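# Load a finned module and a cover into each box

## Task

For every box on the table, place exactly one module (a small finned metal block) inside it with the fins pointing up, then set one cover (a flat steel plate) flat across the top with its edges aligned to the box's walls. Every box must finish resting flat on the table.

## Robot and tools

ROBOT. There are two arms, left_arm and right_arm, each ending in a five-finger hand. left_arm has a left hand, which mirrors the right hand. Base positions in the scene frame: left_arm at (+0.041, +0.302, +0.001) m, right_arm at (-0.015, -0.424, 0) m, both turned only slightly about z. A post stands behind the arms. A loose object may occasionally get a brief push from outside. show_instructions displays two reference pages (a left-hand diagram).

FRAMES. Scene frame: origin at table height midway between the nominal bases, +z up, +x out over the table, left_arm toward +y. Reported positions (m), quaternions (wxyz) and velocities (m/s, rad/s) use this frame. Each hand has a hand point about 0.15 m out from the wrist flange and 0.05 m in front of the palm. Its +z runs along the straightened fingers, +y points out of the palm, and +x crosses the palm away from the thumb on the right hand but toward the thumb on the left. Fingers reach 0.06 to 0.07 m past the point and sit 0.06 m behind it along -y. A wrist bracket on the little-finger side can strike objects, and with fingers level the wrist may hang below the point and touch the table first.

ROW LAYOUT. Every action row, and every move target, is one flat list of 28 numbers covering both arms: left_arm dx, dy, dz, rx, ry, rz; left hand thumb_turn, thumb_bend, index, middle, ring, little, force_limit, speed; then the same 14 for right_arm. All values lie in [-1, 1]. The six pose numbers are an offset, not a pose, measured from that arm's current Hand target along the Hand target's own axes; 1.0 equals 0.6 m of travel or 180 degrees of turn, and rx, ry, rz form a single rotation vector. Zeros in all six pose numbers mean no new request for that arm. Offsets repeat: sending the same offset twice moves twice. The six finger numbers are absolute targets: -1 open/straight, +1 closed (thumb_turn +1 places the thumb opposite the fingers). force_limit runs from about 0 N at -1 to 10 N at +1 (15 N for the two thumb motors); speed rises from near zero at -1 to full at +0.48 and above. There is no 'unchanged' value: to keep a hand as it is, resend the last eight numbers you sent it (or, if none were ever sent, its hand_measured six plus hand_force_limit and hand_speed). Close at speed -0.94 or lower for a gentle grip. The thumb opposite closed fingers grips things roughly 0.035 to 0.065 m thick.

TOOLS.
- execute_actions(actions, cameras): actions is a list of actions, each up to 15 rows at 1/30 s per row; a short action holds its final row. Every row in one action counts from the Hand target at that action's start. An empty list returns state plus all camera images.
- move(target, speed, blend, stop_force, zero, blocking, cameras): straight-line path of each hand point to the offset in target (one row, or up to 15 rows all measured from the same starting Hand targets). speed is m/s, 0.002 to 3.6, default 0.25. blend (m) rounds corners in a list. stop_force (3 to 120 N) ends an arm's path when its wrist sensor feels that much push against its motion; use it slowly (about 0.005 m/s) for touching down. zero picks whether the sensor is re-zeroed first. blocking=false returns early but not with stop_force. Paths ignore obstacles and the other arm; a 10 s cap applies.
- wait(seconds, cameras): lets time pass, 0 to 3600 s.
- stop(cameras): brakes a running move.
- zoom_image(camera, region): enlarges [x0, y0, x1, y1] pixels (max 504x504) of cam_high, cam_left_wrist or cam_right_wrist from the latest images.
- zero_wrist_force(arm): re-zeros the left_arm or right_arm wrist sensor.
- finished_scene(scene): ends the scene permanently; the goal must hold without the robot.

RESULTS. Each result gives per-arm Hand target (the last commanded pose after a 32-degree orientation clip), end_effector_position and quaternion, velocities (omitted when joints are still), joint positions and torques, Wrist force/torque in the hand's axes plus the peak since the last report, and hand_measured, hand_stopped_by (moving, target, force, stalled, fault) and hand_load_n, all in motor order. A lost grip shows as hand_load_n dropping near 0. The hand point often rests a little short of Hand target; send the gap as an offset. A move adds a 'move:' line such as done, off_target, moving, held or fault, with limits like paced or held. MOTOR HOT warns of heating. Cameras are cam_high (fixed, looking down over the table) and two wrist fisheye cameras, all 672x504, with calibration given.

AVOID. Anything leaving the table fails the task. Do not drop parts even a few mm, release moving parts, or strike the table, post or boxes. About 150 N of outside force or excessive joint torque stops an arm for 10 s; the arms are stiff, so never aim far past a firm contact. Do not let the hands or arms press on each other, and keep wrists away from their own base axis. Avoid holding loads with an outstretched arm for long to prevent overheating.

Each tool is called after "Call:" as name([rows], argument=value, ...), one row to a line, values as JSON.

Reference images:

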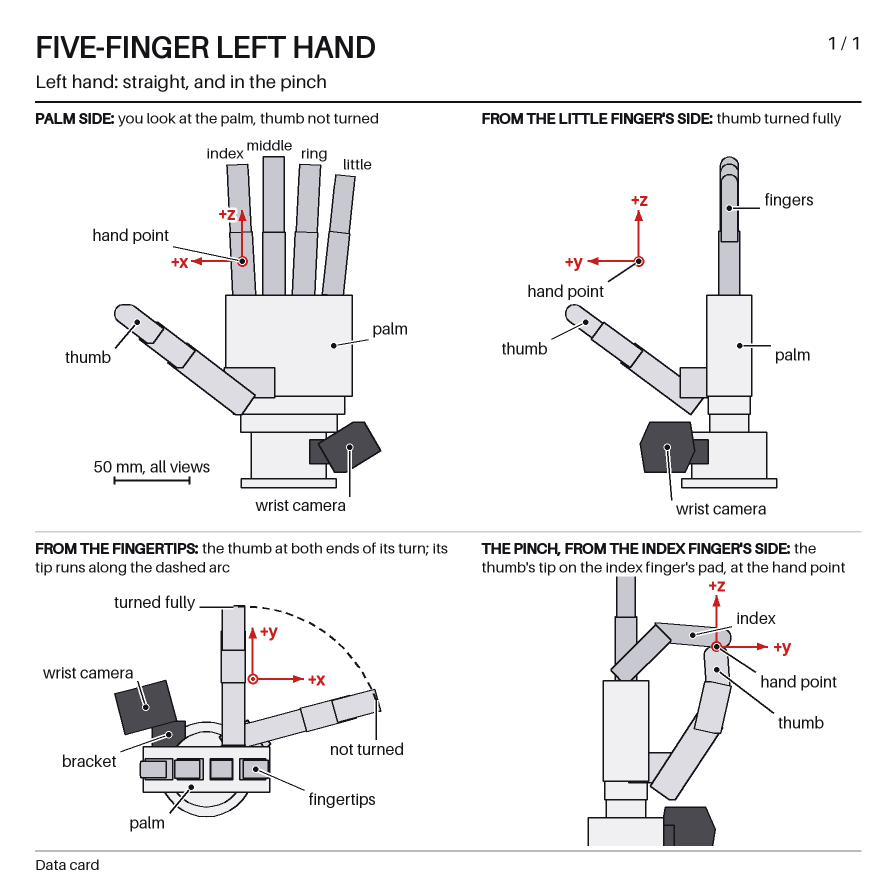

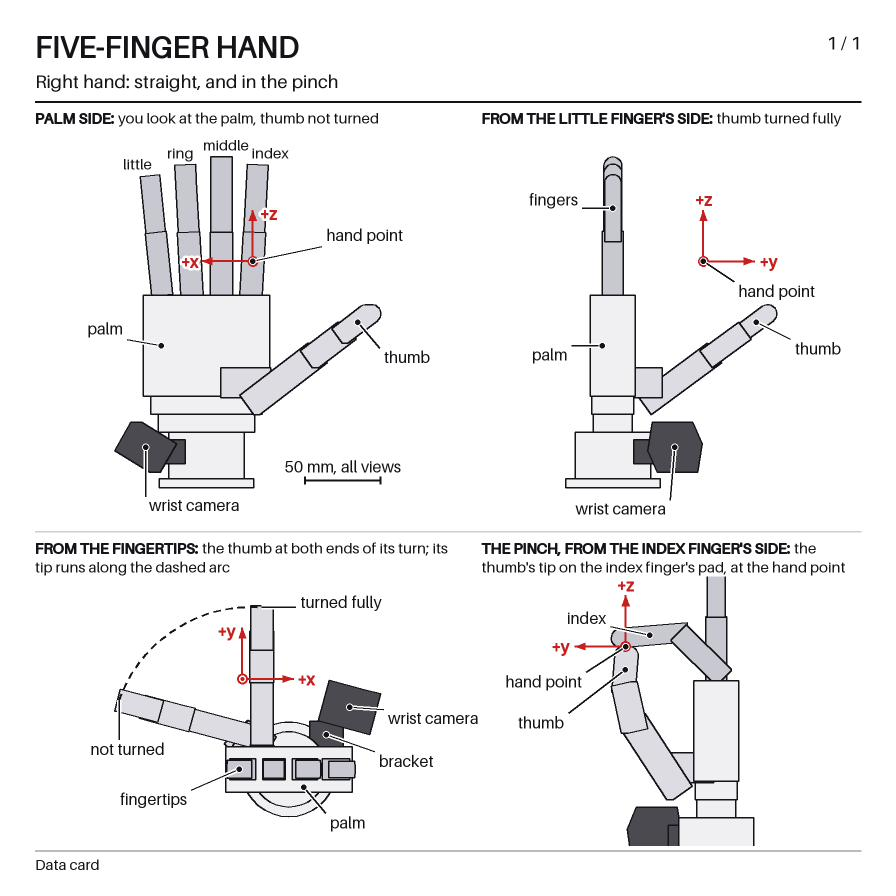

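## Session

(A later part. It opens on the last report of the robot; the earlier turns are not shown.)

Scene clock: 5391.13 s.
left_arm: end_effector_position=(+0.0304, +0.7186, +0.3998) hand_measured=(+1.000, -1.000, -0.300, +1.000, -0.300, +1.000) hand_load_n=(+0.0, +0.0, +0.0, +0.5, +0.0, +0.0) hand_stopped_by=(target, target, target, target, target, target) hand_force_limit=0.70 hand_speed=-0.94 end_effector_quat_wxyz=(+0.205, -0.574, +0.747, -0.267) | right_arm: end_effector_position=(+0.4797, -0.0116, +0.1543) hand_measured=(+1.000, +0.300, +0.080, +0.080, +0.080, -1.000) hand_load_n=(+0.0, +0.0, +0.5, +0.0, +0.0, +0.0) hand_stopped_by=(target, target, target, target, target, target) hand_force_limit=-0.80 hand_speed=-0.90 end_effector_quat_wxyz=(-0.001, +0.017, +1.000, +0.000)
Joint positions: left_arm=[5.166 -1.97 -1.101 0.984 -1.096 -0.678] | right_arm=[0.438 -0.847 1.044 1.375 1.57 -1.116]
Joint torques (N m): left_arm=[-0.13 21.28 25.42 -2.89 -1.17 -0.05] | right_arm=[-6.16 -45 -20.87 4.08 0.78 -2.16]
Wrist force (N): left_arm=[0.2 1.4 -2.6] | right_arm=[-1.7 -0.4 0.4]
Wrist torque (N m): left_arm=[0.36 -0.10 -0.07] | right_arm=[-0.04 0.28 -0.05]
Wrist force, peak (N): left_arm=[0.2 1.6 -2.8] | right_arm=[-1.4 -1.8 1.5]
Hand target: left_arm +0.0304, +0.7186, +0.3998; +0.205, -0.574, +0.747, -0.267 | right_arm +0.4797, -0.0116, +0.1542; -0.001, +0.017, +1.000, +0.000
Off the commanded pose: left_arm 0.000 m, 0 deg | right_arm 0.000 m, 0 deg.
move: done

Call:
move([
  [0,0,0,0,0,0,1,-1,-0.3,1,-0.3,1,0.7,-0.94,0,0,-0.0045,0,0,0,1,0.3,0.08,0.08,0.08,-1,-0.8,-0.9],
], speed=0.01)

Call:
move([
  [0,0,0,0,0,0,1,-1,-0.3,1,-0.3,1,0.7,-0.94,0,0,0,0,0,0,1,0,0.08,0.08,0.08,-1,-0.8,-0.85],
])

Call:
move([
  [0,0,0,0,0,0,1,-1,-0.3,1,-0.3,1,0.7,-0.94,0,0,0,0,0,0,1,-1,0.08,0.08,0.08,-1,-0.8,-0.5],
], cameras=["cam_high", "cam_right_wrist"])

Scene clock: 5402.37 s.
left_arm: end_effector_position=(+0.0304, +0.7186, +0.3998) hand_measured=(+1.000, -1.000, -0.300, +1.000, -0.300, +1.000) hand_load_n=(+0.0, +0.0, +0.0, +0.0, +0.0, +0.5) hand_stopped_by=(target, target, target, target, target, target) hand_force_limit=0.70 hand_speed=-0.94 end_effector_quat_wxyz=(+0.205, -0.574, +0.747, -0.267) | right_arm: end_effector_position=(+0.4797, -0.0116, +0.1568) hand_measured=(+1.000, +0.300, +0.080, +0.080, +0.080, -1.000) hand_load_n=(+0.0, +0.0, +0.5, +0.0, +0.0, +0.0) hand_stopped_by=(target, target, target, target, target, target) hand_force_limit=-0.80 hand_speed=-0.90 end_effector_quat_wxyz=(-0.001, +0.017, +1.000, +0.000)
Joint positions: left_arm=[5.166 -1.97 -1.101 0.984 -1.096 -0.678] | right_arm=[0.438 -0.848 1.04 1.381 1.57 -1.116]
Joint torques (N m): left_arm=[-0.37 21.79 25.58 -2.82 -1.2 -0.02] | right_arm=[-4.03 -47.8 -24.57 4.6 0.63 -2.24]
Wrist force (N): left_arm=[0.4 1.5 -2.6] | right_arm=[-1.6 -0.7 2.4]
Wrist torque (N m): left_arm=[0.37 -0.12 -0.06] | right_arm=[-0.13 0.22 -0.05]
Wrist force, peak (N): left_arm=[0.1 1.6 -2.9] | right_arm=[-1.8 -0.6 2.3]
Hand target: left_arm +0.0304, +0.7186, +0.3998; +0.205, -0.574, +0.747, -0.267 | right_arm +0.4797, -0.0116, +0.1569; -0.001, +0.017, +1.000, +0.000
Off the commanded pose: left_arm 0.000 m, 0 deg | right_arm 0.000 m, 0 deg.
move: done

Scene clock: 5404.03 s.
left_arm: end_effector_position=(+0.0304, +0.7186, +0.3998) hand_measured=(+1.000, -1.000, -0.300, +1.000, -0.300, +1.000) hand_load_n=(+0.0, +0.0, +0.0, +0.0, +0.0, +0.0) hand_stopped_by=(target, target, target, target, target, target) hand_force_limit=0.70 hand_speed=-0.94 end_effector_quat_wxyz=(+0.205, -0.574, +0.747, -0.267) | right_arm: end_effector_position=(+0.4797, -0.0116, +0.1569) hand_measured=(+1.000, +0.000, +0.080, +0.080, +0.080, -1.000) hand_load_n=(+0.0, +0.0, +0.0, +0.0, +0.0, +0.0) hand_stopped_by=(target, target, target, target, target, target) hand_force_limit=-0.80 hand_speed=-0.85 end_effector_quat_wxyz=(-0.001, +0.017, +1.000, +0.000)
Joint positions: left_arm=[5.166 -1.97 -1.101 0.984 -1.096 -0.678] | right_arm=[0.438 -0.848 1.04 1.381 1.57 -1.116]
Joint torques (N m): left_arm=[-0.01 21.41 25.24 -2.9 -1.14 0.04] | right_arm=[-4.41 -48.74 -25.11 4.2 0.59 -2.27]
Wrist force (N): left_arm=[0.1 1.3 -2.8] | right_arm=[-1.6 -0.7 2.1]
Wrist torque (N m): left_arm=[0.35 -0.10 -0.07] | right_arm=[-0.11 0.23 -0.05]
Wrist force, peak (N): left_arm=[0.2 1.5 -2.8] | right_arm=[-1.8 -0.7 2.4]
Hand target: left_arm +0.0304, +0.7186, +0.3998; +0.205, -0.574, +0.747, -0.267 | right_arm +0.4797, -0.0116, +0.1569; -0.001, +0.017, +1.000, +0.000
Off the commanded pose: left_arm 0.000 m, 0 deg | right_arm 0.000 m, 0 deg.
move: done

Scene clock: 5405.70 s.
left_arm: end_effector_position=(+0.0304, +0.7186, +0.3998) hand_measured=(+1.000, -1.000, -0.300, +1.000, -0.300, +1.000) hand_load_n=(+0.0, +0.0, +0.0, +0.5, +0.0, +0.0) hand_stopped_by=(target, target, target, target, target, target) hand_force_limit=0.70 hand_speed=-0.94 end_effector_quat_wxyz=(+0.205, -0.574, +0.747, -0.267) | right_arm: end_effector_position=(+0.4797, -0.0116, +0.1569) hand_measured=(+1.000, -1.000, +0.080, +0.080, +0.080, -1.000) hand_load_n=(+0.0, +0.0, +0.0, +0.0, +0.0, +0.0) hand_stopped_by=(target, target, target, target, target, target) hand_force_limit=-0.80 hand_speed=-0.50 end_effector_quat_wxyz=(-0.001, +0.017, +1.000, +0.000)
Joint positions: left_arm=[5.166 -1.97 -1.101 0.984 -1.096 -0.678] | right_arm=[0.438 -0.848 1.04 1.381 1.57 -1.116]
Joint torques (N m): left_arm=[-0.24 21.95 25.66 -2.83 -1.21 0.1] | right_arm=[-5.5 -47.61 -24.54 4.17 0.51 -2.2]
Wrist force (N): left_arm=[0.1 1.4 -2.7] | right_arm=[-1.6 -0.6 2.3]
Wrist torque (N m): left_arm=[0.37 -0.09 -0.07] | right_arm=[-0.09 0.22 -0.04]
Wrist force, peak (N): left_arm=[0.3 1.6 -2.9] | right_arm=[-2.0 -0.7 2.2]
Hand target: left_arm +0.0304, +0.7186, +0.3998; +0.205, -0.574, +0.747, -0.267 | right_arm +0.4797, -0.0116, +0.1569; -0.001, +0.017, +1.000, +0.000
Off the commanded pose: left_arm 0.000 m, 0 deg | right_arm 0.000 m, 0 deg.
move: done
cam_right_wrist: T_world_to_cam=[[-0.16074, 0.98661, 0.02754, 0.08222], [0.84734, 0.12363, 0.51646, -0.4935], [0.50614, 0.10635, -0.85587, 0.00754]] pos_world=[0.42756, -0.0209, 0.25906]

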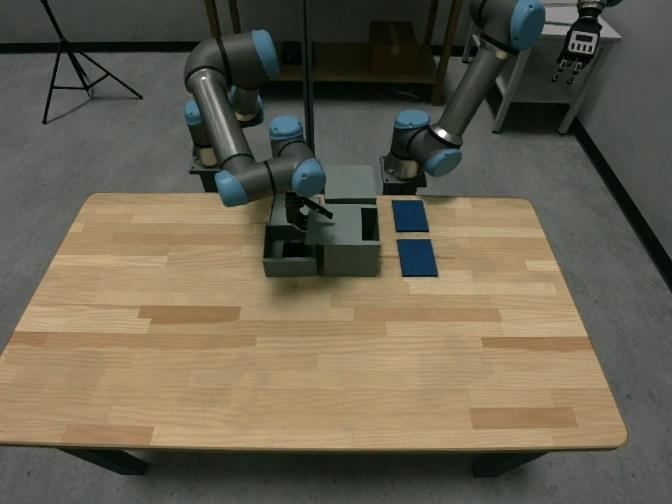

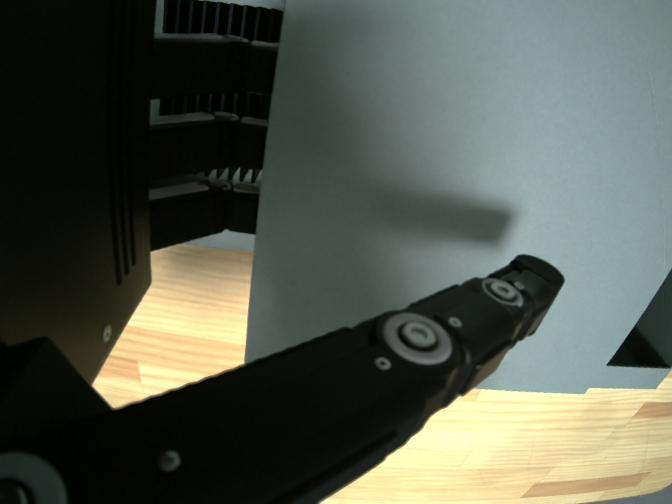

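Call:
move([
  [0,0,0,0,0,0,1,-1,-0.3,1,-0.3,1,0.7,-0.94,0,0,0.0045,0,0,0,1,-1,0.08,0.08,0.08,-1,-0.8,-0.5],
  [0,0,0,0,0,0,1,-1,-0.3,1,-0.3,1,0.7,-0.94,0,-0.1,0.0045,0,0,0,1,-1,0.08,0.08,0.08,-1,-0.8,-0.5],
], speed=[0.01, 0.04])

Call:
move([
  [0,0,0,0,0,0,1,-1,-0.3,1,-0.3,1,0.7,-0.94,0,0,-0.125,0,0,0,1,-1,0.08,0.08,0.08,-1,-0.8,-0.5],
], speed=0.15, cameras=["cam_high", "cam_right_wrist"])

Call:
zoom_image(camera="cam_high", region=[300, 190, 385, 250])

Scene clock: 5427.77 s.
left_arm: end_effector_position=(+0.0304, +0.7186, +0.3998) hand_measured=(+1.000, -1.000, -0.300, +1.000, -0.300, +1.000) hand_load_n=(+0.0, +0.0, +0.0, +0.0, +0.0, +0.0) hand_stopped_by=(target, target, target, target, target, target) hand_force_limit=0.70 hand_speed=-0.94 end_effector_quat_wxyz=(+0.205, -0.574, +0.747, -0.267) | right_arm: end_effector_position=(+0.4776, -0.0716, +0.1542) hand_measured=(+1.000, -1.000, +0.080, +0.080, +0.080, -1.000) hand_load_n=(+0.0, -0.5, +0.0, +0.0, +0.0, +0.0) hand_stopped_by=(target, target, target, target, target, target) hand_force_limit=-0.80 hand_speed=-0.50 end_effector_quat_wxyz=(-0.001, +0.017, +1.000, +0.000)
Joint positions: left_arm=[5.166 -1.97 -1.101 0.984 -1.096 -0.678] | right_arm=[0.337 -0.941 1.204 1.309 1.57 -1.216]
Joint torques (N m): left_arm=[-1.05 21.14 25.63 -2.83 -1.13 0.22] | right_arm=[-9.52 -44.75 -11.47 0.08 -1.26 -2.12]
Wrist force (N): left_arm=[0.3 1.5 -2.8] | right_arm=[-1.4 -0.3 2.0]
Wrist torque (N m): left_arm=[0.38 -0.12 -0.06] | right_arm=[-0.05 0.22 -0.03]
Wrist force, peak (N): left_arm=[0.3 1.6 -2.9] | right_arm=[-1.8 -0.3 2.5]
Hand target: left_arm +0.0304, +0.7186, +0.3998; +0.205, -0.574, +0.747, -0.267 | right_arm +0.4776, -0.0716, +0.1542; -0.001, +0.017, +1.000, +0.000
Off the commanded pose: left_arm 0.000 m, 0 deg | right_arm 0.000 m, 0 deg.
move: done

Scene clock: 5428.80 s.
left_arm: end_effector_position=(+0.0304, +0.7186, +0.3998) hand_measured=(+1.000, -1.000, -0.300, +1.000, -0.300, +1.000) hand_load_n=(+0.0, +0.0, +0.0, +0.5, +0.0, +0.0) hand_stopped_by=(target, target, target, target, target, target) hand_force_limit=0.70 hand_speed=-0.94 end_effector_quat_wxyz=(+0.205, -0.574, +0.747, -0.267) | right_arm: end_effector_position=(+0.4777, -0.0717, +0.2292) hand_measured=(+1.000, -1.000, +0.080, +0.080, +0.080, -1.000) hand_load_n=(+0.0, +0.0, +0.0, +0.0, +0.0, +0.0) hand_stopped_by=(target, target, target, target, target, target) hand_force_limit=-0.80 hand_speed=-0.50 end_effector_quat_wxyz=(-0.001, +0.018, +1.000, +0.000)
Joint positions: left_arm=[5.166 -1.97 -1.101 0.984 -1.096 -0.678] | right_arm=[0.337 -0.975 1.065 1.482 1.57 -1.216]
Joint torques (N m): left_arm=[-0.58 21.89 25.64 -2.78 -1.12 0.14] | right_arm=[1.89 -31.71 -25.54 4.25 1.27 -2.19]
Wrist force (N): left_arm=[0.1 1.3 -2.5] | right_arm=[-2.0 -0.5 2.1]
Wrist torque (N m): left_arm=[0.34 -0.09 -0.06] | right_arm=[-0.07 0.30 -0.07]
Wrist force, peak (N): left_arm=[0.4 1.7 -2.9] | right_arm=[-1.6 -0.7 3.0]
Hand target: left_arm +0.0304, +0.7186, +0.3998; +0.205, -0.574, +0.747, -0.267 | right_arm +0.4777, -0.0716, +0.2292; -0.001, +0.017, +1.000, +0.000
Off the commanded pose: left_arm 0.000 m, 0 deg | right_arm 0.000 m, 0 deg.
move: done
cam_right_wrist: T_world_to_cam=[[-0.16065, 0.98663, 0.02758, 0.13907], [0.84728, 0.12352, 0.51658, -0.52179], [0.50626, 0.10635, -0.8558, 0.0766]] pos_world=[0.42567, -0.0809, 0.33126]

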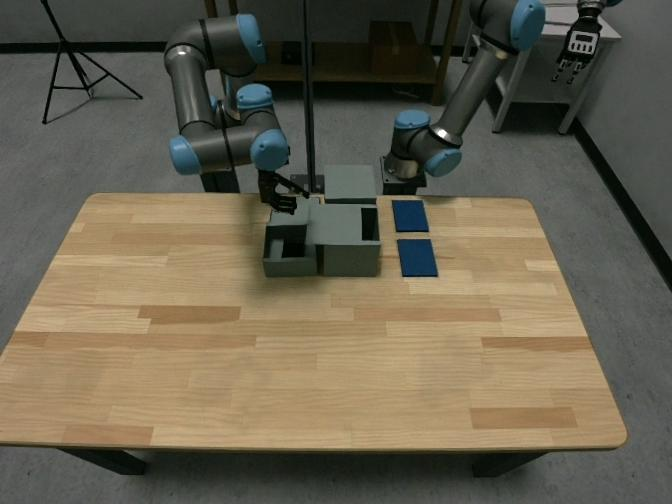

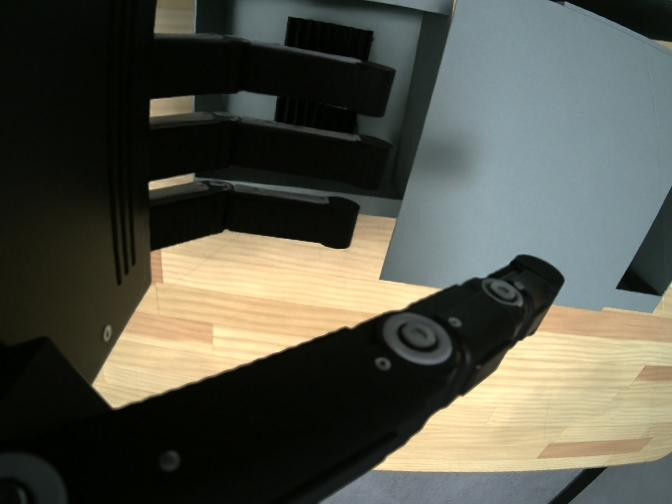

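Scaled by 5.929 from the camera's image (finer frame: 960x720).

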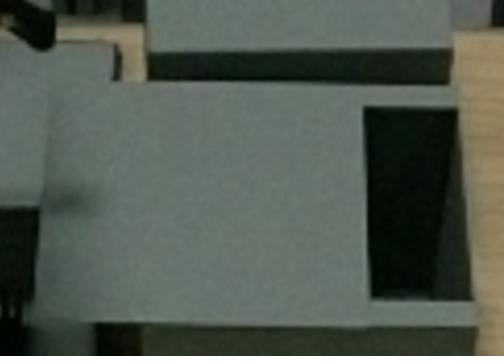

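Call:
move([
  [0,0,0,0,0,0,1,-1,-0.3,1,-0.3,1,0.7,-0.94,0,0,0,0,0,0,1,-1,-1,-1,-1,-1,-0.8,0.2],
])

Call:
move([
  [0,0,0,0,0,0,1,-1,-0.3,1,-0.3,1,0.7,-0.94,-0.0235,0.0702,0,0,0,-0.0092,1,-1,-1,-1,-1,-1,-0.8,0.2],
  [0,0,0,0,0,0,1,-1,-0.3,1,-0.3,1,0.7,-0.94,-0.0235,0.0702,0.0362,0,0,-0.0092,1,-1,-1,-1,-1,-1,-0.8,0.2],
], speed=[0.1,0.08], cameras=["cam_high", "cam_right_wrist"])

Call:
zoom_image(camera="cam_high", region=[300, 190, 385, 250])

Scene clock: 5461.73 s.
left_arm: end_effector_position=(+0.0304, +0.7186, +0.3998) hand_measured=(+1.000, -1.000, -0.300, +1.000, -0.300, +1.000) hand_load_n=(+0.0, +0.0, +0.0, +0.0, +0.0, +0.0) hand_stopped_by=(target, target, target, target, target, target) hand_force_limit=0.70 hand_speed=-0.94 end_effector_quat_wxyz=(+0.205, -0.574, +0.747, -0.267) | right_arm: end_effector_position=(+0.4777, -0.0716, +0.2292) hand_measured=(+1.000, -1.000, -1.000, -1.000, -1.000, -1.000) hand_load_n=(+0.0, +0.0, +0.0, +0.0, +0.0, +0.0) hand_stopped_by=(target, target, target, target, target, target) hand_force_limit=-0.80 hand_speed=0.20 end_effector_quat_wxyz=(-0.001, +0.017, +1.000, +0.000)
Joint positions: left_arm=[5.166 -1.97 -1.101 0.984 -1.096 -0.678] | right_arm=[0.337 -0.975 1.065 1.482 1.57 -1.216]
Joint torques (N m): left_arm=[-1.31 21.98 25.57 -2.7 -1.14 0.25] | right_arm=[7.66 -32.78 -22.93 4.2 0.91 -1.69]
Wrist force (N): left_arm=[0.3 1.5 -2.7] | right_arm=[-1.7 -0.5 2.0]
Wrist torque (N m): left_arm=[0.37 -0.13 -0.06] | right_arm=[-0.08 0.27 -0.06]
Wrist force, peak (N): left_arm=[0.1 1.4 -3.0] | right_arm=[-2.0 -0.6 2.3]
Hand target: left_arm +0.0304, +0.7186, +0.3998; +0.205, -0.574, +0.747, -0.267 | right_arm +0.4777, -0.0716, +0.2292; -0.001, +0.017, +1.000, +0.000
Off the commanded pose: left_arm 0.000 m, 0 deg | right_arm 0.000 m, 0 deg.
move: done

Scene clock: 5463.30 s.
left_arm: end_effector_position=(+0.0304, +0.7186, +0.3998) hand_measured=(+1.000, -1.000, -0.300, +1.000, -0.300, +1.000) hand_load_n=(+0.0, +0.0, +0.0, +0.0, +0.0, +0.0) hand_stopped_by=(target, target, target, target, target, target) hand_force_limit=0.70 hand_speed=-0.94 end_effector_quat_wxyz=(+0.205, -0.574, +0.747, -0.267) | right_arm: end_effector_position=(+0.4932, -0.0300, +0.2075) hand_measured=(+1.000, -1.000, -1.000, -1.000, -1.000, -1.000) hand_load_n=(+0.0, -0.5, +0.0, +0.0, +0.0, +0.0) hand_stopped_by=(target, target, target, target, target, target) hand_force_limit=-0.80 hand_speed=0.20 end_effector_quat_wxyz=(-0.001, +0.003, +1.000, +0.000)
Joint positions: left_arm=[5.166 -1.97 -1.101 0.984 -1.096 -0.678] | right_arm=[0.396 -0.864 0.937 1.5 1.57 -1.186]
Joint torques (N m): left_arm=[-1.56 21.4 25.7 -2.75 -1.11 0.29] | right_arm=[3.69 -36.53 -10.02 0.31 -1.3 2.15]
Wrist force (N): left_arm=[0.3 1.4 -2.7] | right_arm=[-1.5 -0.6 2.3]
Wrist torque (N m): left_arm=[0.37 -0.12 -0.06] | right_arm=[-0.12 0.22 -0.16]
Wrist force, peak (N): left_arm=[0.0 1.7 -2.8] | right_arm=[-1.8 -0.5 2.5]
Hand target: left_arm +0.0304, +0.7186, +0.3998; +0.205, -0.574, +0.747, -0.267 | right_arm +0.4932, -0.0300, +0.2075; -0.001, +0.003, +1.000, +0.000
Off the commanded pose: left_arm 0.000 m, 0 deg | right_arm 0.000 m, 0 deg.
move: done
cam_right_wrist: T_world_to_cam=[[-0.18923, 0.98155, 0.02752, 0.11505], [0.84339, 0.14812, 0.51649, -0.52618], [0.50289, 0.12095, -0.85585, 0.04798]] pos_world=[0.44142, -0.0408, 0.30966]

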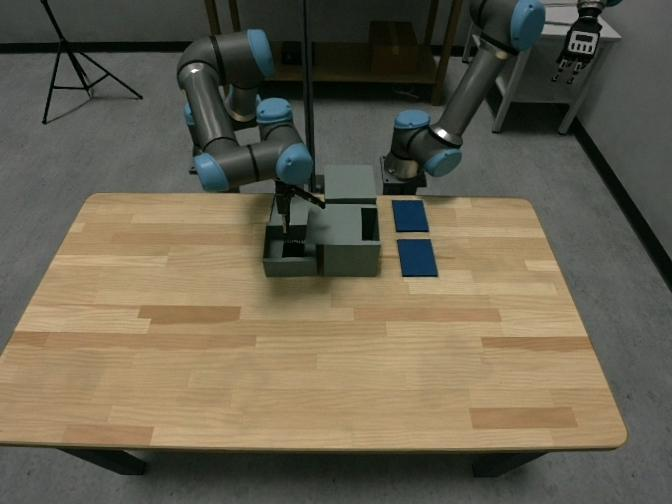

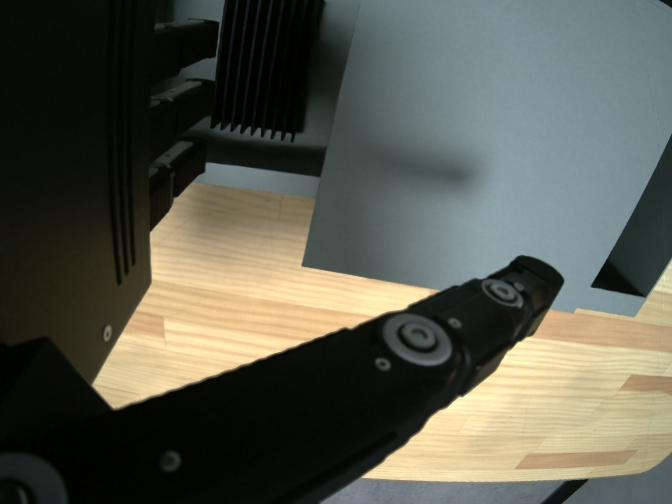

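Scaled by 5.929 from the camera's image (finer frame: 960x720).

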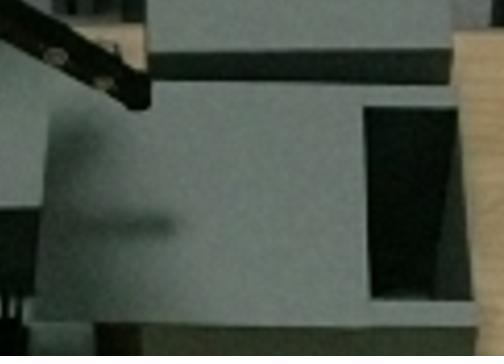

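Call:
move([
  [0,0,0,0,0,0,1,-1,-0.3,1,-0.3,1,0.7,-0.94,0,0.0583,0,0,0,0,1,-1,-1,-1,-1,-1,-0.8,0.2],
  [0,0,0,0,0,0,1,-1,-0.3,1,-0.3,1,0.7,-0.94,0,0.145,0,0,0,0,1,-1,-1,-1,-1,-1,-0.8,0.2],
], speed=[0.02,0.012], blend=[0.002,0], stop_force=3, cameras=["cam_high", "cam_right_wrist"])

Call:
zoom_image(camera="cam_high", region=[300, 190, 385, 250])

Scene clock: 5479.70 s.
left_arm: end_effector_position=(+0.0304, +0.7186, +0.3998) hand_measured=(+1.000, -1.000, -0.300, +1.000, -0.300, +1.000) hand_load_n=(+0.0, +0.0, +0.0, +0.0, +0.0, +0.0) hand_stopped_by=(target, target, target, target, target, target) hand_force_limit=0.70 hand_speed=-0.94 end_effector_quat_wxyz=(+0.205, -0.574, +0.747, -0.267) | right_arm: end_effector_position=(+0.4937, +0.0570, +0.2075) hand_measured=(+1.000, -1.000, -1.000, -1.000, -1.000, -1.000) hand_load_n=(+0.0, +0.0, +0.0, +0.0, +0.0, +0.0) hand_stopped_by=(target, target, target, target, target, target) hand_force_limit=-0.80 hand_speed=0.20 end_effector_quat_wxyz=(-0.001, +0.003, +1.000, +0.000)
Joint positions: left_arm=[5.166 -1.97 -1.101 0.984 -1.096 -0.678] | right_arm=[0.527 -0.676 0.603 1.646 1.57 -1.055]
Joint torques (N m): left_arm=[-1.44 21.63 25.69 -2.71 -1.25 0.35] | right_arm=[7.83 -41.7 -25.44 4.32 0.44 2.05]
Wrist force (N): left_arm=[0.1 1.6 -2.8] | right_arm=[-1.4 -1.6 2.0]
Wrist torque (N m): left_arm=[0.40 -0.09 -0.08] | right_arm=[-0.10 0.22 -0.19]
Wrist force, peak (N): left_arm=[0.3 1.8 -2.9] | right_arm=[-1.9 -1.8 2.2]
Hand target: left_arm +0.0304, +0.7186, +0.3998; +0.205, -0.574, +0.747, -0.267 | right_arm +0.4937, +0.0570, +0.2075; -0.001, +0.003, +1.000, +0.000
Off the commanded pose: left_arm 0.000 m, 0 deg | right_arm 0.000 m, 0 deg.
move: done
cam_right_wrist: T_world_to_cam=[[-0.18913, 0.98156, 0.02758, 0.02969], [0.84341, 0.148, 0.51649, -0.53944], [0.50289, 0.12095, -0.85585, 0.03712]] pos_world=[0.44192, 0.0462, 0.30956]

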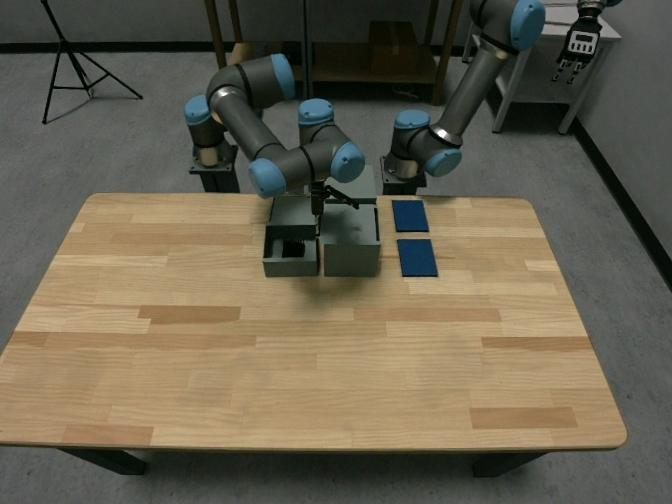

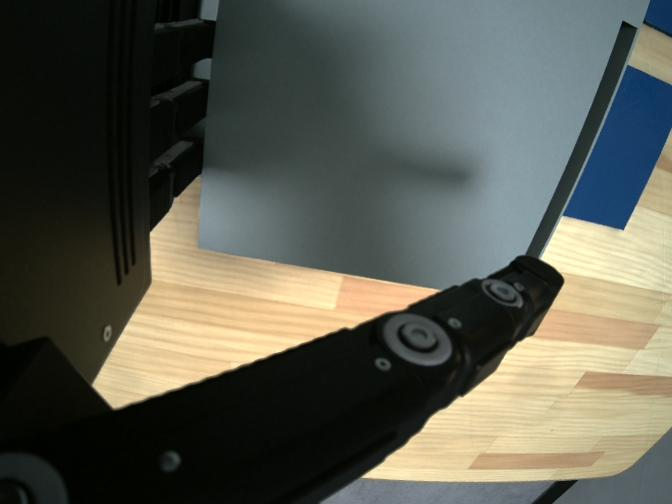

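Scaled by 5.929 from the camera's image (finer frame: 960x720).

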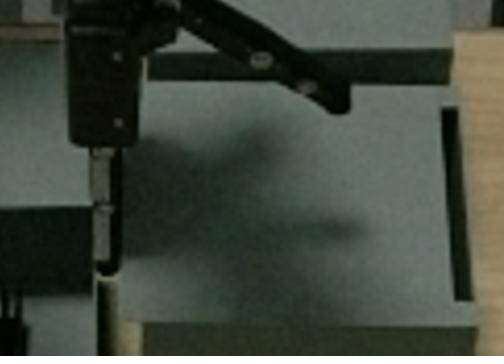

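Call:
move([
  [0,0,0,0,0,0,1,-1,-0.3,1,-0.3,1,0.7,-0.94,0,0.0205,0,0,0,0,1,-1,-1,-1,-1,-1,-0.8,0.2],
], speed=0.006, stop_force=3.2, zero=false, cameras=["cam_high", "cam_right_wrist"])

Call:
zoom_image(camera="cam_high", region=[300, 190, 385, 250])

Scene clock: 5489.43 s.
left_arm: end_effector_position=(+0.0304, +0.7186, +0.3998) hand_measured=(+1.000, -1.000, -0.300, +1.000, -0.300, +1.000) hand_load_n=(+0.0, +0.0, +0.0, +0.5, +0.0, +0.0) hand_stopped_by=(target, target, target, target, target, target) hand_force_limit=0.70 hand_speed=-0.94 end_effector_quat_wxyz=(+0.205, -0.574, +0.747, -0.267) | right_arm: end_effector_position=(+0.4938, +0.0676, +0.2075) hand_measured=(+1.000, -1.000, -1.000, -1.000, -1.000, -1.000) hand_load_n=(+0.0, +0.0, +0.0, +0.0, +0.0, +0.0) hand_stopped_by=(target, target, target, target, target, target) hand_force_limit=-0.80 hand_speed=0.20 end_effector_quat_wxyz=(-0.001, +0.003, +1.000, +0.000)
Joint positions: left_arm=[5.166 -1.97 -1.101 0.984 -1.096 -0.678] | right_arm=[0.542 -0.645 0.544 1.673 1.57 -1.04]
Joint torques (N m): left_arm=[-2.05 21.83 25.88 -2.66 -1.08 0.37] | right_arm=[-8.95 -52.82 -10.54 0.16 -0.76 -2.27]
Wrist force (N): left_arm=[0.1 1.7 -2.7] | right_arm=[-1.6 -0.2 2.1]
Wrist torque (N m): left_arm=[0.40 -0.09 -0.07] | right_arm=[-0.03 0.23 -0.14]
Wrist force, peak (N): left_arm=[0.3 1.7 -2.9] | right_arm=[-2.9 -4.2 1.2]
Hand target: left_arm +0.0304, +0.7186, +0.3998; +0.205, -0.574, +0.747, -0.267 | right_arm +0.4938, +0.0676, +0.2075; -0.001, +0.003, +1.000, +0.000 (not the last commanded pose)
Off the commanded pose: left_arm 0.000 m, 0 deg | right_arm 0.002 m, 0 deg.
move: contact (right_arm)
cam_right_wrist: T_world_to_cam=[[-0.1892, 0.98155, 0.02765, 0.01931], [0.84337, 0.14801, 0.51655, -0.5411], [0.50292, 0.12105, -0.85581, 0.03575]] pos_world=[0.44202, 0.0568, 0.30956]

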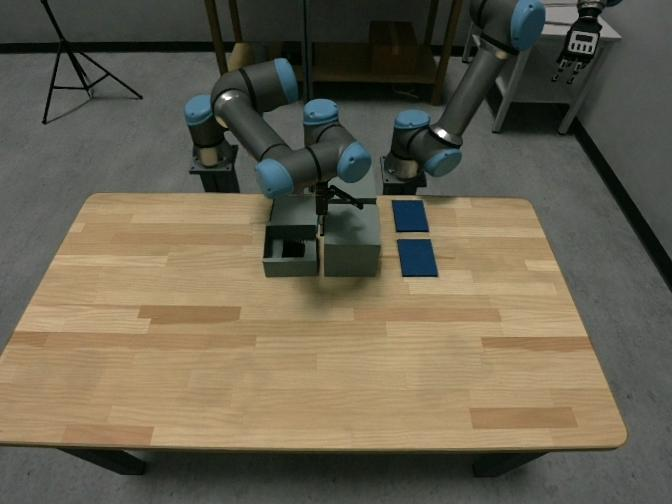

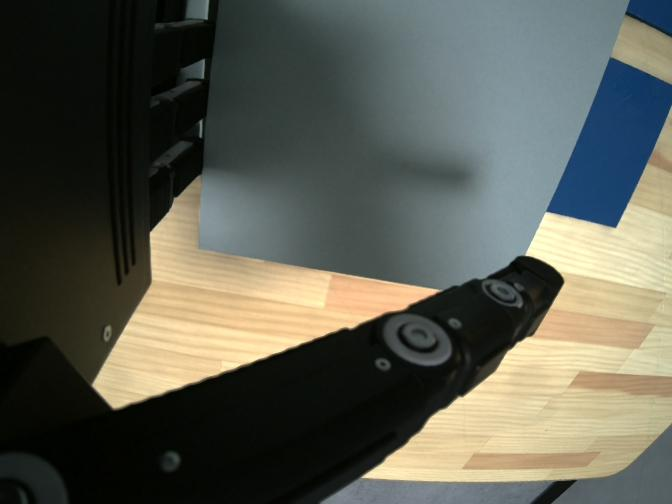

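Scaled by 5.929 from the camera's image (finer frame: 960x720).

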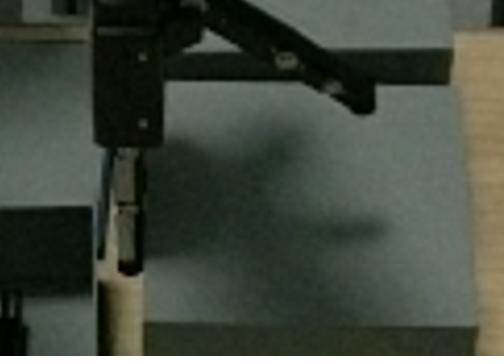

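Call:
move([
  [0,0,0,0,0,0,1,-1,-0.3,1,-0.3,1,0.7,-0.94,0,-0.05,0,0,0,0,1,-1,-1,-1,-1,-1,-0.8,0.2],
  [0,0,0,0,0,0,1,-1,-0.3,1,-0.3,1,0.7,-0.94,0,-0.16,-0.1,0,0,0,1,-1,-1,-1,-1,-1,-0.8,0.2],
], speed=[0.04,0.15], blend=[0.005,0], cameras=["cam_high", "cam_right_wrist"])

Call:
zoom_image(camera="cam_high", region=[300, 190, 385, 250])

Call:
zoom_image(camera="cam_high", region=[315, 225, 385, 285])

Scene clock: 5500.10 s.
left_arm: end_effector_position=(+0.0304, +0.7186, +0.3998) hand_measured=(+1.000, -1.000, -0.300, +1.000, -0.300, +1.000) hand_load_n=(+0.0, +0.0, +0.0, +0.0, +0.0, +0.0) hand_stopped_by=(target, target, target, target, target, target) hand_force_limit=0.70 hand_speed=-0.94 end_effector_quat_wxyz=(+0.205, -0.574, +0.747, -0.267) | right_arm: end_effector_position=(+0.4933, -0.0283, +0.2674) hand_measured=(+1.000, -1.000, -1.000, -1.000, -1.000, -1.000) hand_load_n=(+0.0, +0.0, +0.0, +0.0, +0.0, -0.5) hand_stopped_by=(target, target, target, target, target, target) hand_force_limit=-0.80 hand_speed=0.20 end_effector_quat_wxyz=(-0.001, +0.003, +1.000, +0.000)
Joint positions: left_arm=[5.166 -1.97 -1.101 0.984 -1.096 -0.678] | right_arm=[0.398 -0.86 0.777 1.656 1.57 -1.184]
Joint torques (N m): left_arm=[-2.43 22.36 25.79 -2.57 -1.15 0.36] | right_arm=[-7.68 -47.89 -11.35 4.52 -1.27 -2.5]
Wrist force (N): left_arm=[0.1 1.4 -2.8] | right_arm=[-1.6 -0.3 1.9]
Wrist torque (N m): left_arm=[0.37 -0.10 -0.07] | right_arm=[-0.03 0.24 -0.03]
Wrist force, peak (N): left_arm=[0.2 1.6 -3.0] | right_arm=[-1.3 0.0 2.8]
Hand target: left_arm +0.0304, +0.7186, +0.3998; +0.205, -0.574, +0.747, -0.267 | right_arm +0.4933, -0.0284, +0.2675; -0.001, +0.003, +1.000, +0.000
Off the commanded pose: left_arm 0.000 m, 0 deg | right_arm 0.000 m, 0 deg.
move: done
cam_right_wrist: T_world_to_cam=[[-0.18915, 0.98156, 0.02757, 0.1117], [0.84338, 0.14801, 0.51653, -0.55742], [0.50293, 0.12096, -0.85582, 0.09887]] pos_world=[0.44152, -0.0391, 0.36946]

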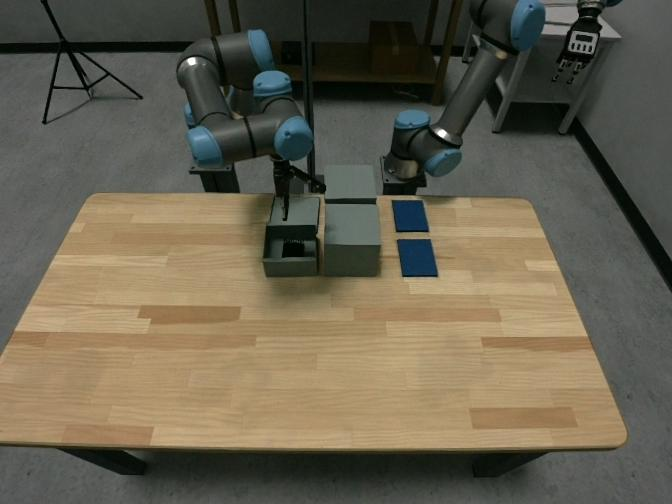

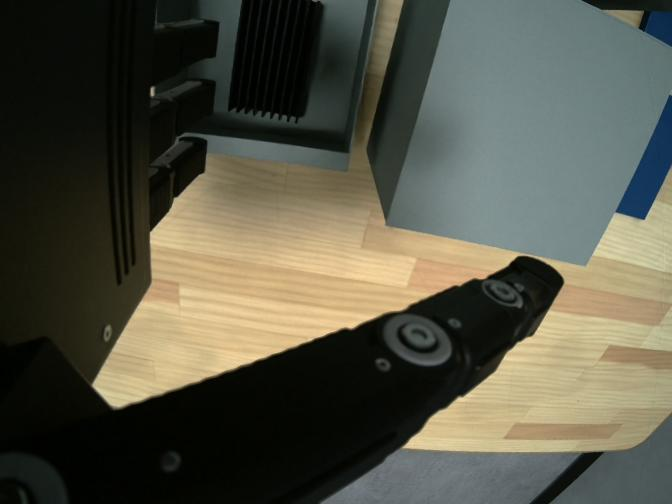

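Scaled by 5.929 from the camera's image (finer frame: 960x720).

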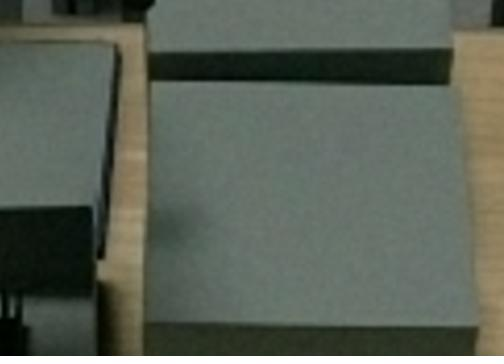

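Scaled by 7.200 from the camera's image (finer frame: 960x720).

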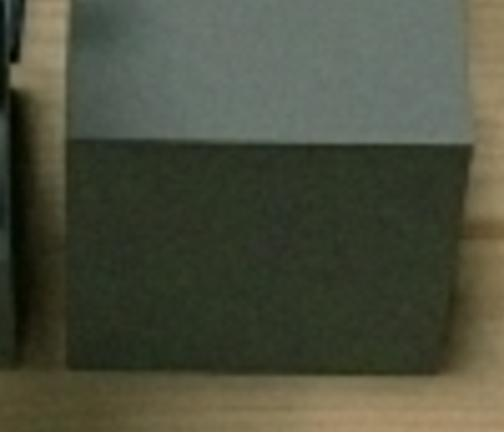

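Call:
move([
  [0,0,0,0,0,0,1,-1,-0.3,1,-0.3,1,0.7,-0.94,0.25,-0.35,0,0,0,-0.5,1,-1,-1,-1,-1,-1,-0.8,0.2],
], speed=0.35, cameras=["cam_high", "cam_right_wrist"])

Call:
zoom_image(camera="cam_high", region=[260, 180, 345, 240])

Scene clock: 5516.20 s.
left_arm: end_effector_position=(+0.0304, +0.7186, +0.3998) hand_measured=(+1.000, -1.000, -0.300, +1.000, -0.300, +1.000) hand_load_n=(+0.0, +0.0, +0.0, +0.0, +0.0, +0.0) hand_stopped_by=(target, target, target, target, target, target) hand_force_limit=0.70 hand_speed=-0.94 end_effector_quat_wxyz=(+0.205, -0.574, +0.747, -0.267) | right_arm: end_effector_position=(+0.3421, -0.2375, +0.2677) hand_measured=(+1.000, -1.000, -1.000, -1.000, -1.000, -1.000) hand_load_n=(+0.0, +0.0, +0.0, +0.0, +0.0, +0.0) hand_stopped_by=(target, target, target, target, target, target) hand_force_limit=-0.80 hand_speed=0.20 end_effector_quat_wxyz=(+0.001, +0.705, -0.709, -0.001)
Joint positions: left_arm=[5.166 -1.97 -1.101 0.984 -1.096 -0.678] | right_arm=[0.068 -1.246 1.368 1.45 1.57 -3.084]
Joint torques (N m): left_arm=[-2.37 21.86 24.79 -2.58 -1.12 0.42] | right_arm=[-8.36 -35.05 -11.31 0.26 -1.14 -2.28]
Wrist force (N): left_arm=[0.1 1.4 -2.7] | right_arm=[-1.4 -0.2 2.1]
Wrist torque (N m): left_arm=[0.37 -0.09 -0.07] | right_arm=[-0.02 0.20 -0.01]
Wrist force, peak (N): left_arm=[0.0 1.5 -3.0] | right_arm=[-1.7 -0.5 2.4]
Hand target: left_arm +0.0304, +0.7186, +0.3998; +0.205, -0.574, +0.747, -0.267 | right_arm +0.3421, -0.2375, +0.2677; +0.001, +0.705, -0.709, -0.001
Off the commanded pose: left_arm 0.000 m, 0 deg | right_arm 0.000 m, 0 deg.
move: done
cam_right_wrist: T_world_to_cam=[[-0.98152, -0.18919, 0.0287, 0.2811], [-0.14721, 0.84237, 0.5184, 0.10418], [-0.12225, 0.5046, -0.85466, 0.50517]] pos_world=[0.353, -0.28948, 0.36967]

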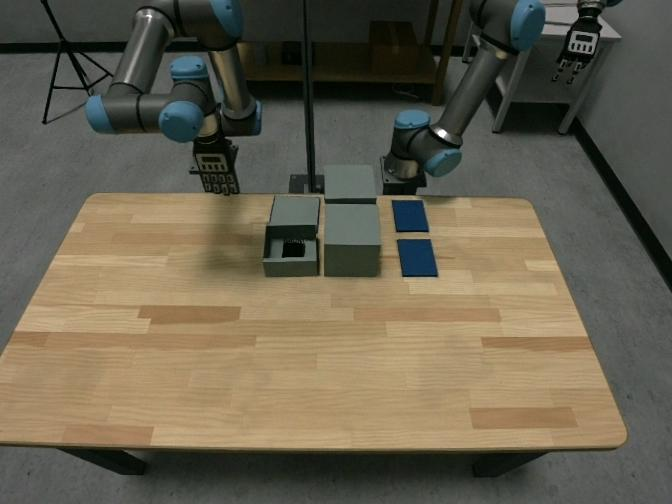

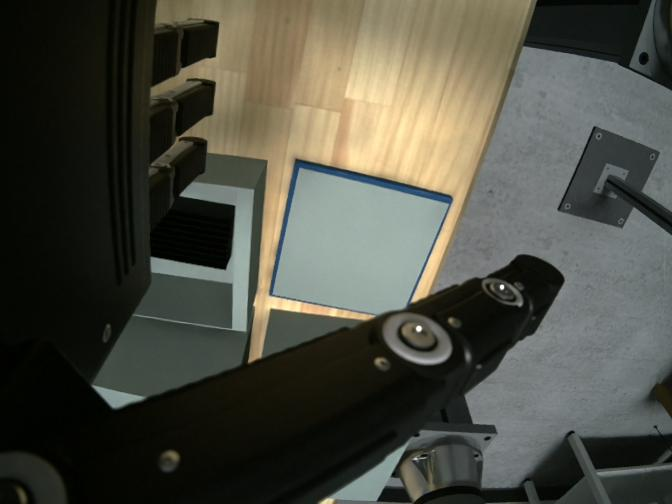

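Scaled by 5.929 from the camera's image (finer frame: 960x720).

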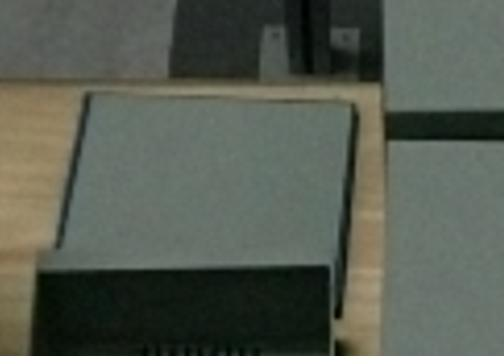

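Call:
zoom_image(camera="cam_right_wrist", region=[250, 150, 480, 330])

Scaled by 2.191 from the camera's image (finer frame: 960x720).

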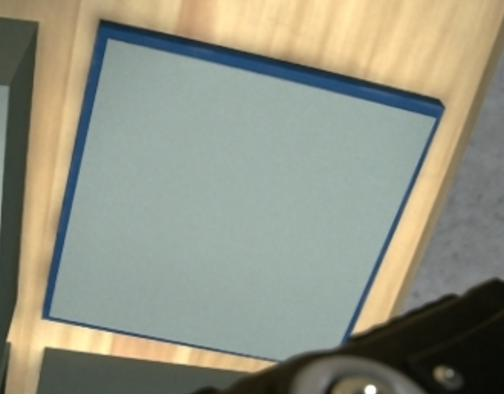

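Call:
zoom_image(camera="cam_high", region=[262, 185, 327, 235])

Scaled by 7.754 from the camera's image (finer frame: 960x720).

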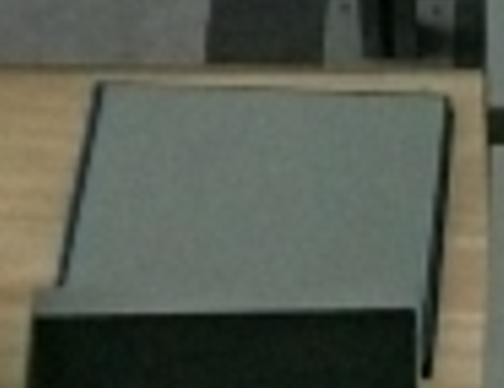

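Call:
move([
  [0,0,0,0,0,0,1,-1,-0.3,1,-0.3,1,0.7,-0.94,0,0,0,0,0,0,1,-1,-1,0.2,0.2,0.2,-0.8,0.2],
])

Call:
move([
  [0,0,0,0,0,0,1,-1,-0.3,1,-0.3,1,0.7,-0.94,-0.2475,0.0835,0.08,0,0,-0.0017,1,-1,-1,0.2,0.2,0.2,-0.8,0.2],
  [0,0,0,0,0,0,1,-1,-0.3,1,-0.3,1,0.7,-0.94,-0.2475,0.0835,0.285,0,0,-0.0017,1,-1,-1,0.2,0.2,0.2,-0.8,0.2],
], speed=[0.2,0.12], blend=[0.02,0], cameras=["cam_high", "cam_right_wrist"])

Scene clock: 5692.90 s.
left_arm: end_effector_position=(+0.0304, +0.7186, +0.3998) hand_measured=(+1.000, -1.000, -0.300, +1.000, -0.300, +1.000) hand_load_n=(+0.0, +0.0, +0.0, +0.5, +0.0, +0.0) hand_stopped_by=(target, target, target, target, target, target) hand_force_limit=0.70 hand_speed=-0.94 end_effector_quat_wxyz=(+0.205, -0.574, +0.747, -0.267) | right_arm: end_effector_position=(+0.3421, -0.2375, +0.2677) hand_measured=(+1.000, -1.000, -1.000, +0.200, +0.200, +0.200) hand_load_n=(+0.0, -0.5, +0.0, +0.5, +0.5, +0.0) hand_stopped_by=(target, target, target, target, target, target) hand_force_limit=-0.80 hand_speed=0.20 end_effector_quat_wxyz=(+0.001, +0.705, -0.709, -0.001)
Joint positions: left_arm=[5.166 -1.97 -1.101 0.984 -1.096 -0.678] | right_arm=[0.068 -1.246 1.368 1.45 1.57 -3.085]
Joint torques (N m): left_arm=[-3.1 21.91 25.6 -2.48 -1.12 0.46] | right_arm=[-9.14 -34.47 -12.01 1.08 -0.96 -2.25]
Wrist force (N): left_arm=[0.5 1.4 -2.7] | right_arm=[-1.4 -0.3 2.1]
Wrist torque (N m): left_arm=[0.37 -0.15 -0.05] | right_arm=[-0.04 0.20 -0.02]
Wrist force, peak (N): left_arm=[0.2 1.5 -2.9] | right_arm=[-1.8 0.2 2.5]
Hand target: left_arm +0.0304, +0.7186, +0.3998; +0.205, -0.574, +0.747, -0.267 | right_arm +0.3421, -0.2375, +0.2677; +0.001, +0.705, -0.709, -0.001
Off the commanded pose: left_arm 0.000 m, 0 deg | right_arm 0.000 m, 0 deg.
move: done

Scene clock: 5695.27 s.
left_arm: end_effector_position=(+0.0304, +0.7186, +0.3998) hand_measured=(+1.000, -1.000, -0.300, +1.000, -0.300, +1.000) hand_load_n=(+0.5, -0.5, +0.0, +0.0, +0.0, +0.0) hand_stopped_by=(target, target, target, target, target, target) hand_force_limit=0.70 hand_speed=-0.94 end_effector_quat_wxyz=(+0.205, -0.574, +0.747, -0.267) | right_arm: end_effector_position=(+0.2926, -0.0886, +0.0969) hand_measured=(+1.000, -1.000, -1.000, +0.200, +0.200, +0.200) hand_load_n=(+0.0, +0.0, +0.0, +0.0, +0.0, +0.0) hand_stopped_by=(target, target, target, target, target, target) hand_force_limit=-0.80 hand_speed=0.20 end_effector_quat_wxyz=(+0.001, +0.707, -0.707, -0.001)
Joint positions: left_arm=[5.166 -1.97 -1.101 0.984 -1.096 -0.678] | right_arm=[0.424 -1.048 1.537 1.084 1.57 -2.734]
Joint torques (N m): left_arm=[-3 22.48 25.47 -2.64 -1.19 0.54] | right_arm=[7.75 -27.29 -8.5 0.29 -1.68 2.11]
Wrist force (N): left_arm=[0.2 1.2 -2.7] | right_arm=[-1.6 -0.3 2.1]
Wrist torque (N m): left_arm=[0.33 -0.10 -0.06] | right_arm=[-0.03 0.23 -0.16]
Wrist force, peak (N): left_arm=[0.3 1.9 -2.9] | right_arm=[-1.5 -0.4 3.0]
Hand target: left_arm +0.0304, +0.7186, +0.3998; +0.205, -0.574, +0.747, -0.267 | right_arm +0.2926, -0.0886, +0.0968; +0.001, +0.707, -0.707, -0.001
Off the commanded pose: left_arm 0.000 m, 0 deg | right_arm 0.000 m, 0 deg.
move: done
cam_right_wrist: T_world_to_cam=[[-0.98049, -0.19445, 0.02869, 0.26481], [-0.15172, 0.84157, 0.5184, 0.06131], [-0.12495, 0.50393, -0.85466, 0.27877]] pos_world=[0.30378, -0.14059, 0.19887]

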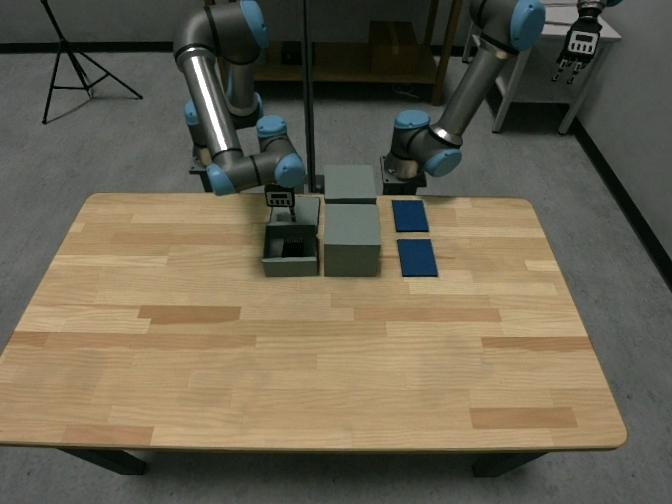

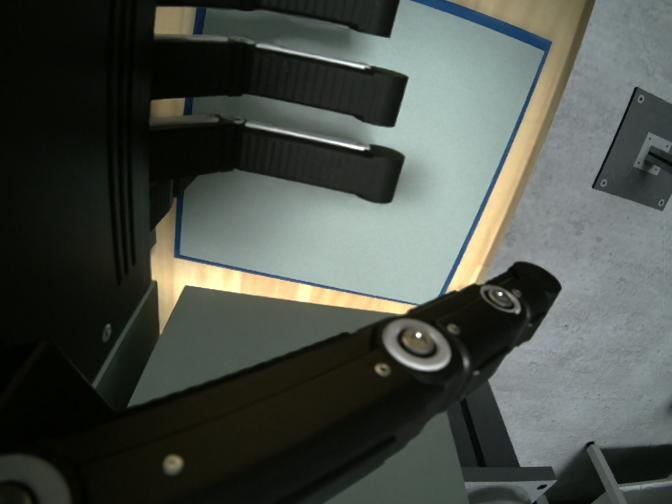

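Call:
move([
  [0,0,0,0,0,0,1,-1,-0.3,1,-0.3,1,0.7,-0.94,0,0,0.0263,0,0,0,1,-1,-1,0.2,0.2,0.2,-0.8,0.2],
], speed=0.05)

Call:
move([
  [0,0,0,0,0,0,1,-1,-0.3,1,-0.3,1,0.7,-0.94,0,0,0.017,0,0,0,1,-1,-1,0.2,0.2,0.2,-0.8,0.2],
], speed=0.004, stop_force=3)

Scene clock: 5703.07 s.
left_arm: end_effector_position=(+0.0304, +0.7186, +0.3998) hand_measured=(+1.000, -1.000, -0.300, +1.000, -0.300, +1.000) hand_load_n=(+0.0, -0.5, +0.0, +0.0, +0.0, +0.0) hand_stopped_by=(target, target, target, target, target, target) hand_force_limit=0.70 hand_speed=-0.94 end_effector_quat_wxyz=(+0.205, -0.574, +0.747, -0.267) | right_arm: end_effector_position=(+0.2925, -0.0886, +0.0811) hand_measured=(+1.000, -1.000, -1.000, +0.200, +0.200, +0.200) hand_load_n=(+0.0, +0.0, +0.0, +0.0, +0.0, +0.0) hand_stopped_by=(target, target, target, target, target, target) hand_force_limit=-0.80 hand_speed=0.20 end_effector_quat_wxyz=(+0.001, +0.707, -0.707, -0.001)
Joint positions: left_arm=[5.166 -1.97 -1.101 0.984 -1.096 -0.678] | right_arm=[0.424 -1.03 1.553 1.049 1.57 -2.734]
Joint torques (N m): left_arm=[-2.89 21.98 25.26 -2.5 -1.14 0.79] | right_arm=[8.05 -27.59 -7.7 0.37 -0.77 2.05]
Wrist force (N): left_arm=[0.3 1.6 -2.6] | right_arm=[-1.7 -0.4 2.3]
Wrist torque (N m): left_arm=[0.39 -0.13 -0.06] | right_arm=[-0.07 0.23 -0.16]
Wrist force, peak (N): left_arm=[0.2 1.6 -2.9] | right_arm=[-1.7 -0.4 2.5]
Hand target: left_arm +0.0304, +0.7186, +0.3998; +0.205, -0.574, +0.747, -0.267 | right_arm +0.2925, -0.0886, +0.0810; +0.001, +0.707, -0.707, -0.001
Off the commanded pose: left_arm 0.000 m, 0 deg | right_arm 0.000 m, 0 deg.
move: done

Scene clock: 5705.43 s.
left_arm: end_effector_position=(+0.0304, +0.7186, +0.3998) hand_measured=(+1.000, -1.000, -0.300, +1.000, -0.300, +1.000) hand_load_n=(+0.0, +0.0, +0.0, +0.0, +0.0, +0.0) hand_stopped_by=(target, target, target, target, target, target) hand_force_limit=0.70 hand_speed=-0.94 end_effector_quat_wxyz=(+0.205, -0.574, +0.747, -0.267) | right_arm: end_effector_position=(+0.2925, -0.0886, +0.0762) hand_measured=(+1.000, -1.000, -1.000, +0.200, +0.200, +0.200) hand_load_n=(+0.0, -0.5, +0.0, +0.0, +0.0, +0.0) hand_stopped_by=(target, target, target, target, target, target) hand_force_limit=-0.80 hand_speed=0.20 end_effector_quat_wxyz=(+0.001, +0.707, -0.707, -0.001)
Joint positions: left_arm=[5.166 -1.97 -1.101 0.984 -1.096 -0.678] | right_arm=[0.424 -1.024 1.558 1.038 1.57 -2.734]
Joint torques (N m): left_arm=[-2.58 22.53 24.99 -2.42 -1.21 0.63] | right_arm=[6.42 -38.09 -20.78 4.16 -0.59 2.16]
Wrist force (N): left_arm=[0.3 1.6 -2.7] | right_arm=[-1.7 -0.2 -1.7]
Wrist torque (N m): left_arm=[0.39 -0.11 -0.06] | right_arm=[0.23 0.27 -0.15]
Wrist force, peak (N): left_arm=[0.1 1.5 -3.0] | right_arm=[-1.9 -0.7 -4.0]
Hand target: left_arm +0.0304, +0.7186, +0.3998; +0.205, -0.574, +0.747, -0.267 | right_arm +0.2925, -0.0886, +0.0762; +0.001, +0.707, -0.707, -0.001 (not the last commanded pose)
Off the commanded pose: left_arm 0.000 m, 0 deg | right_arm 0.005 m, 0 deg.
move: contact (right_arm)


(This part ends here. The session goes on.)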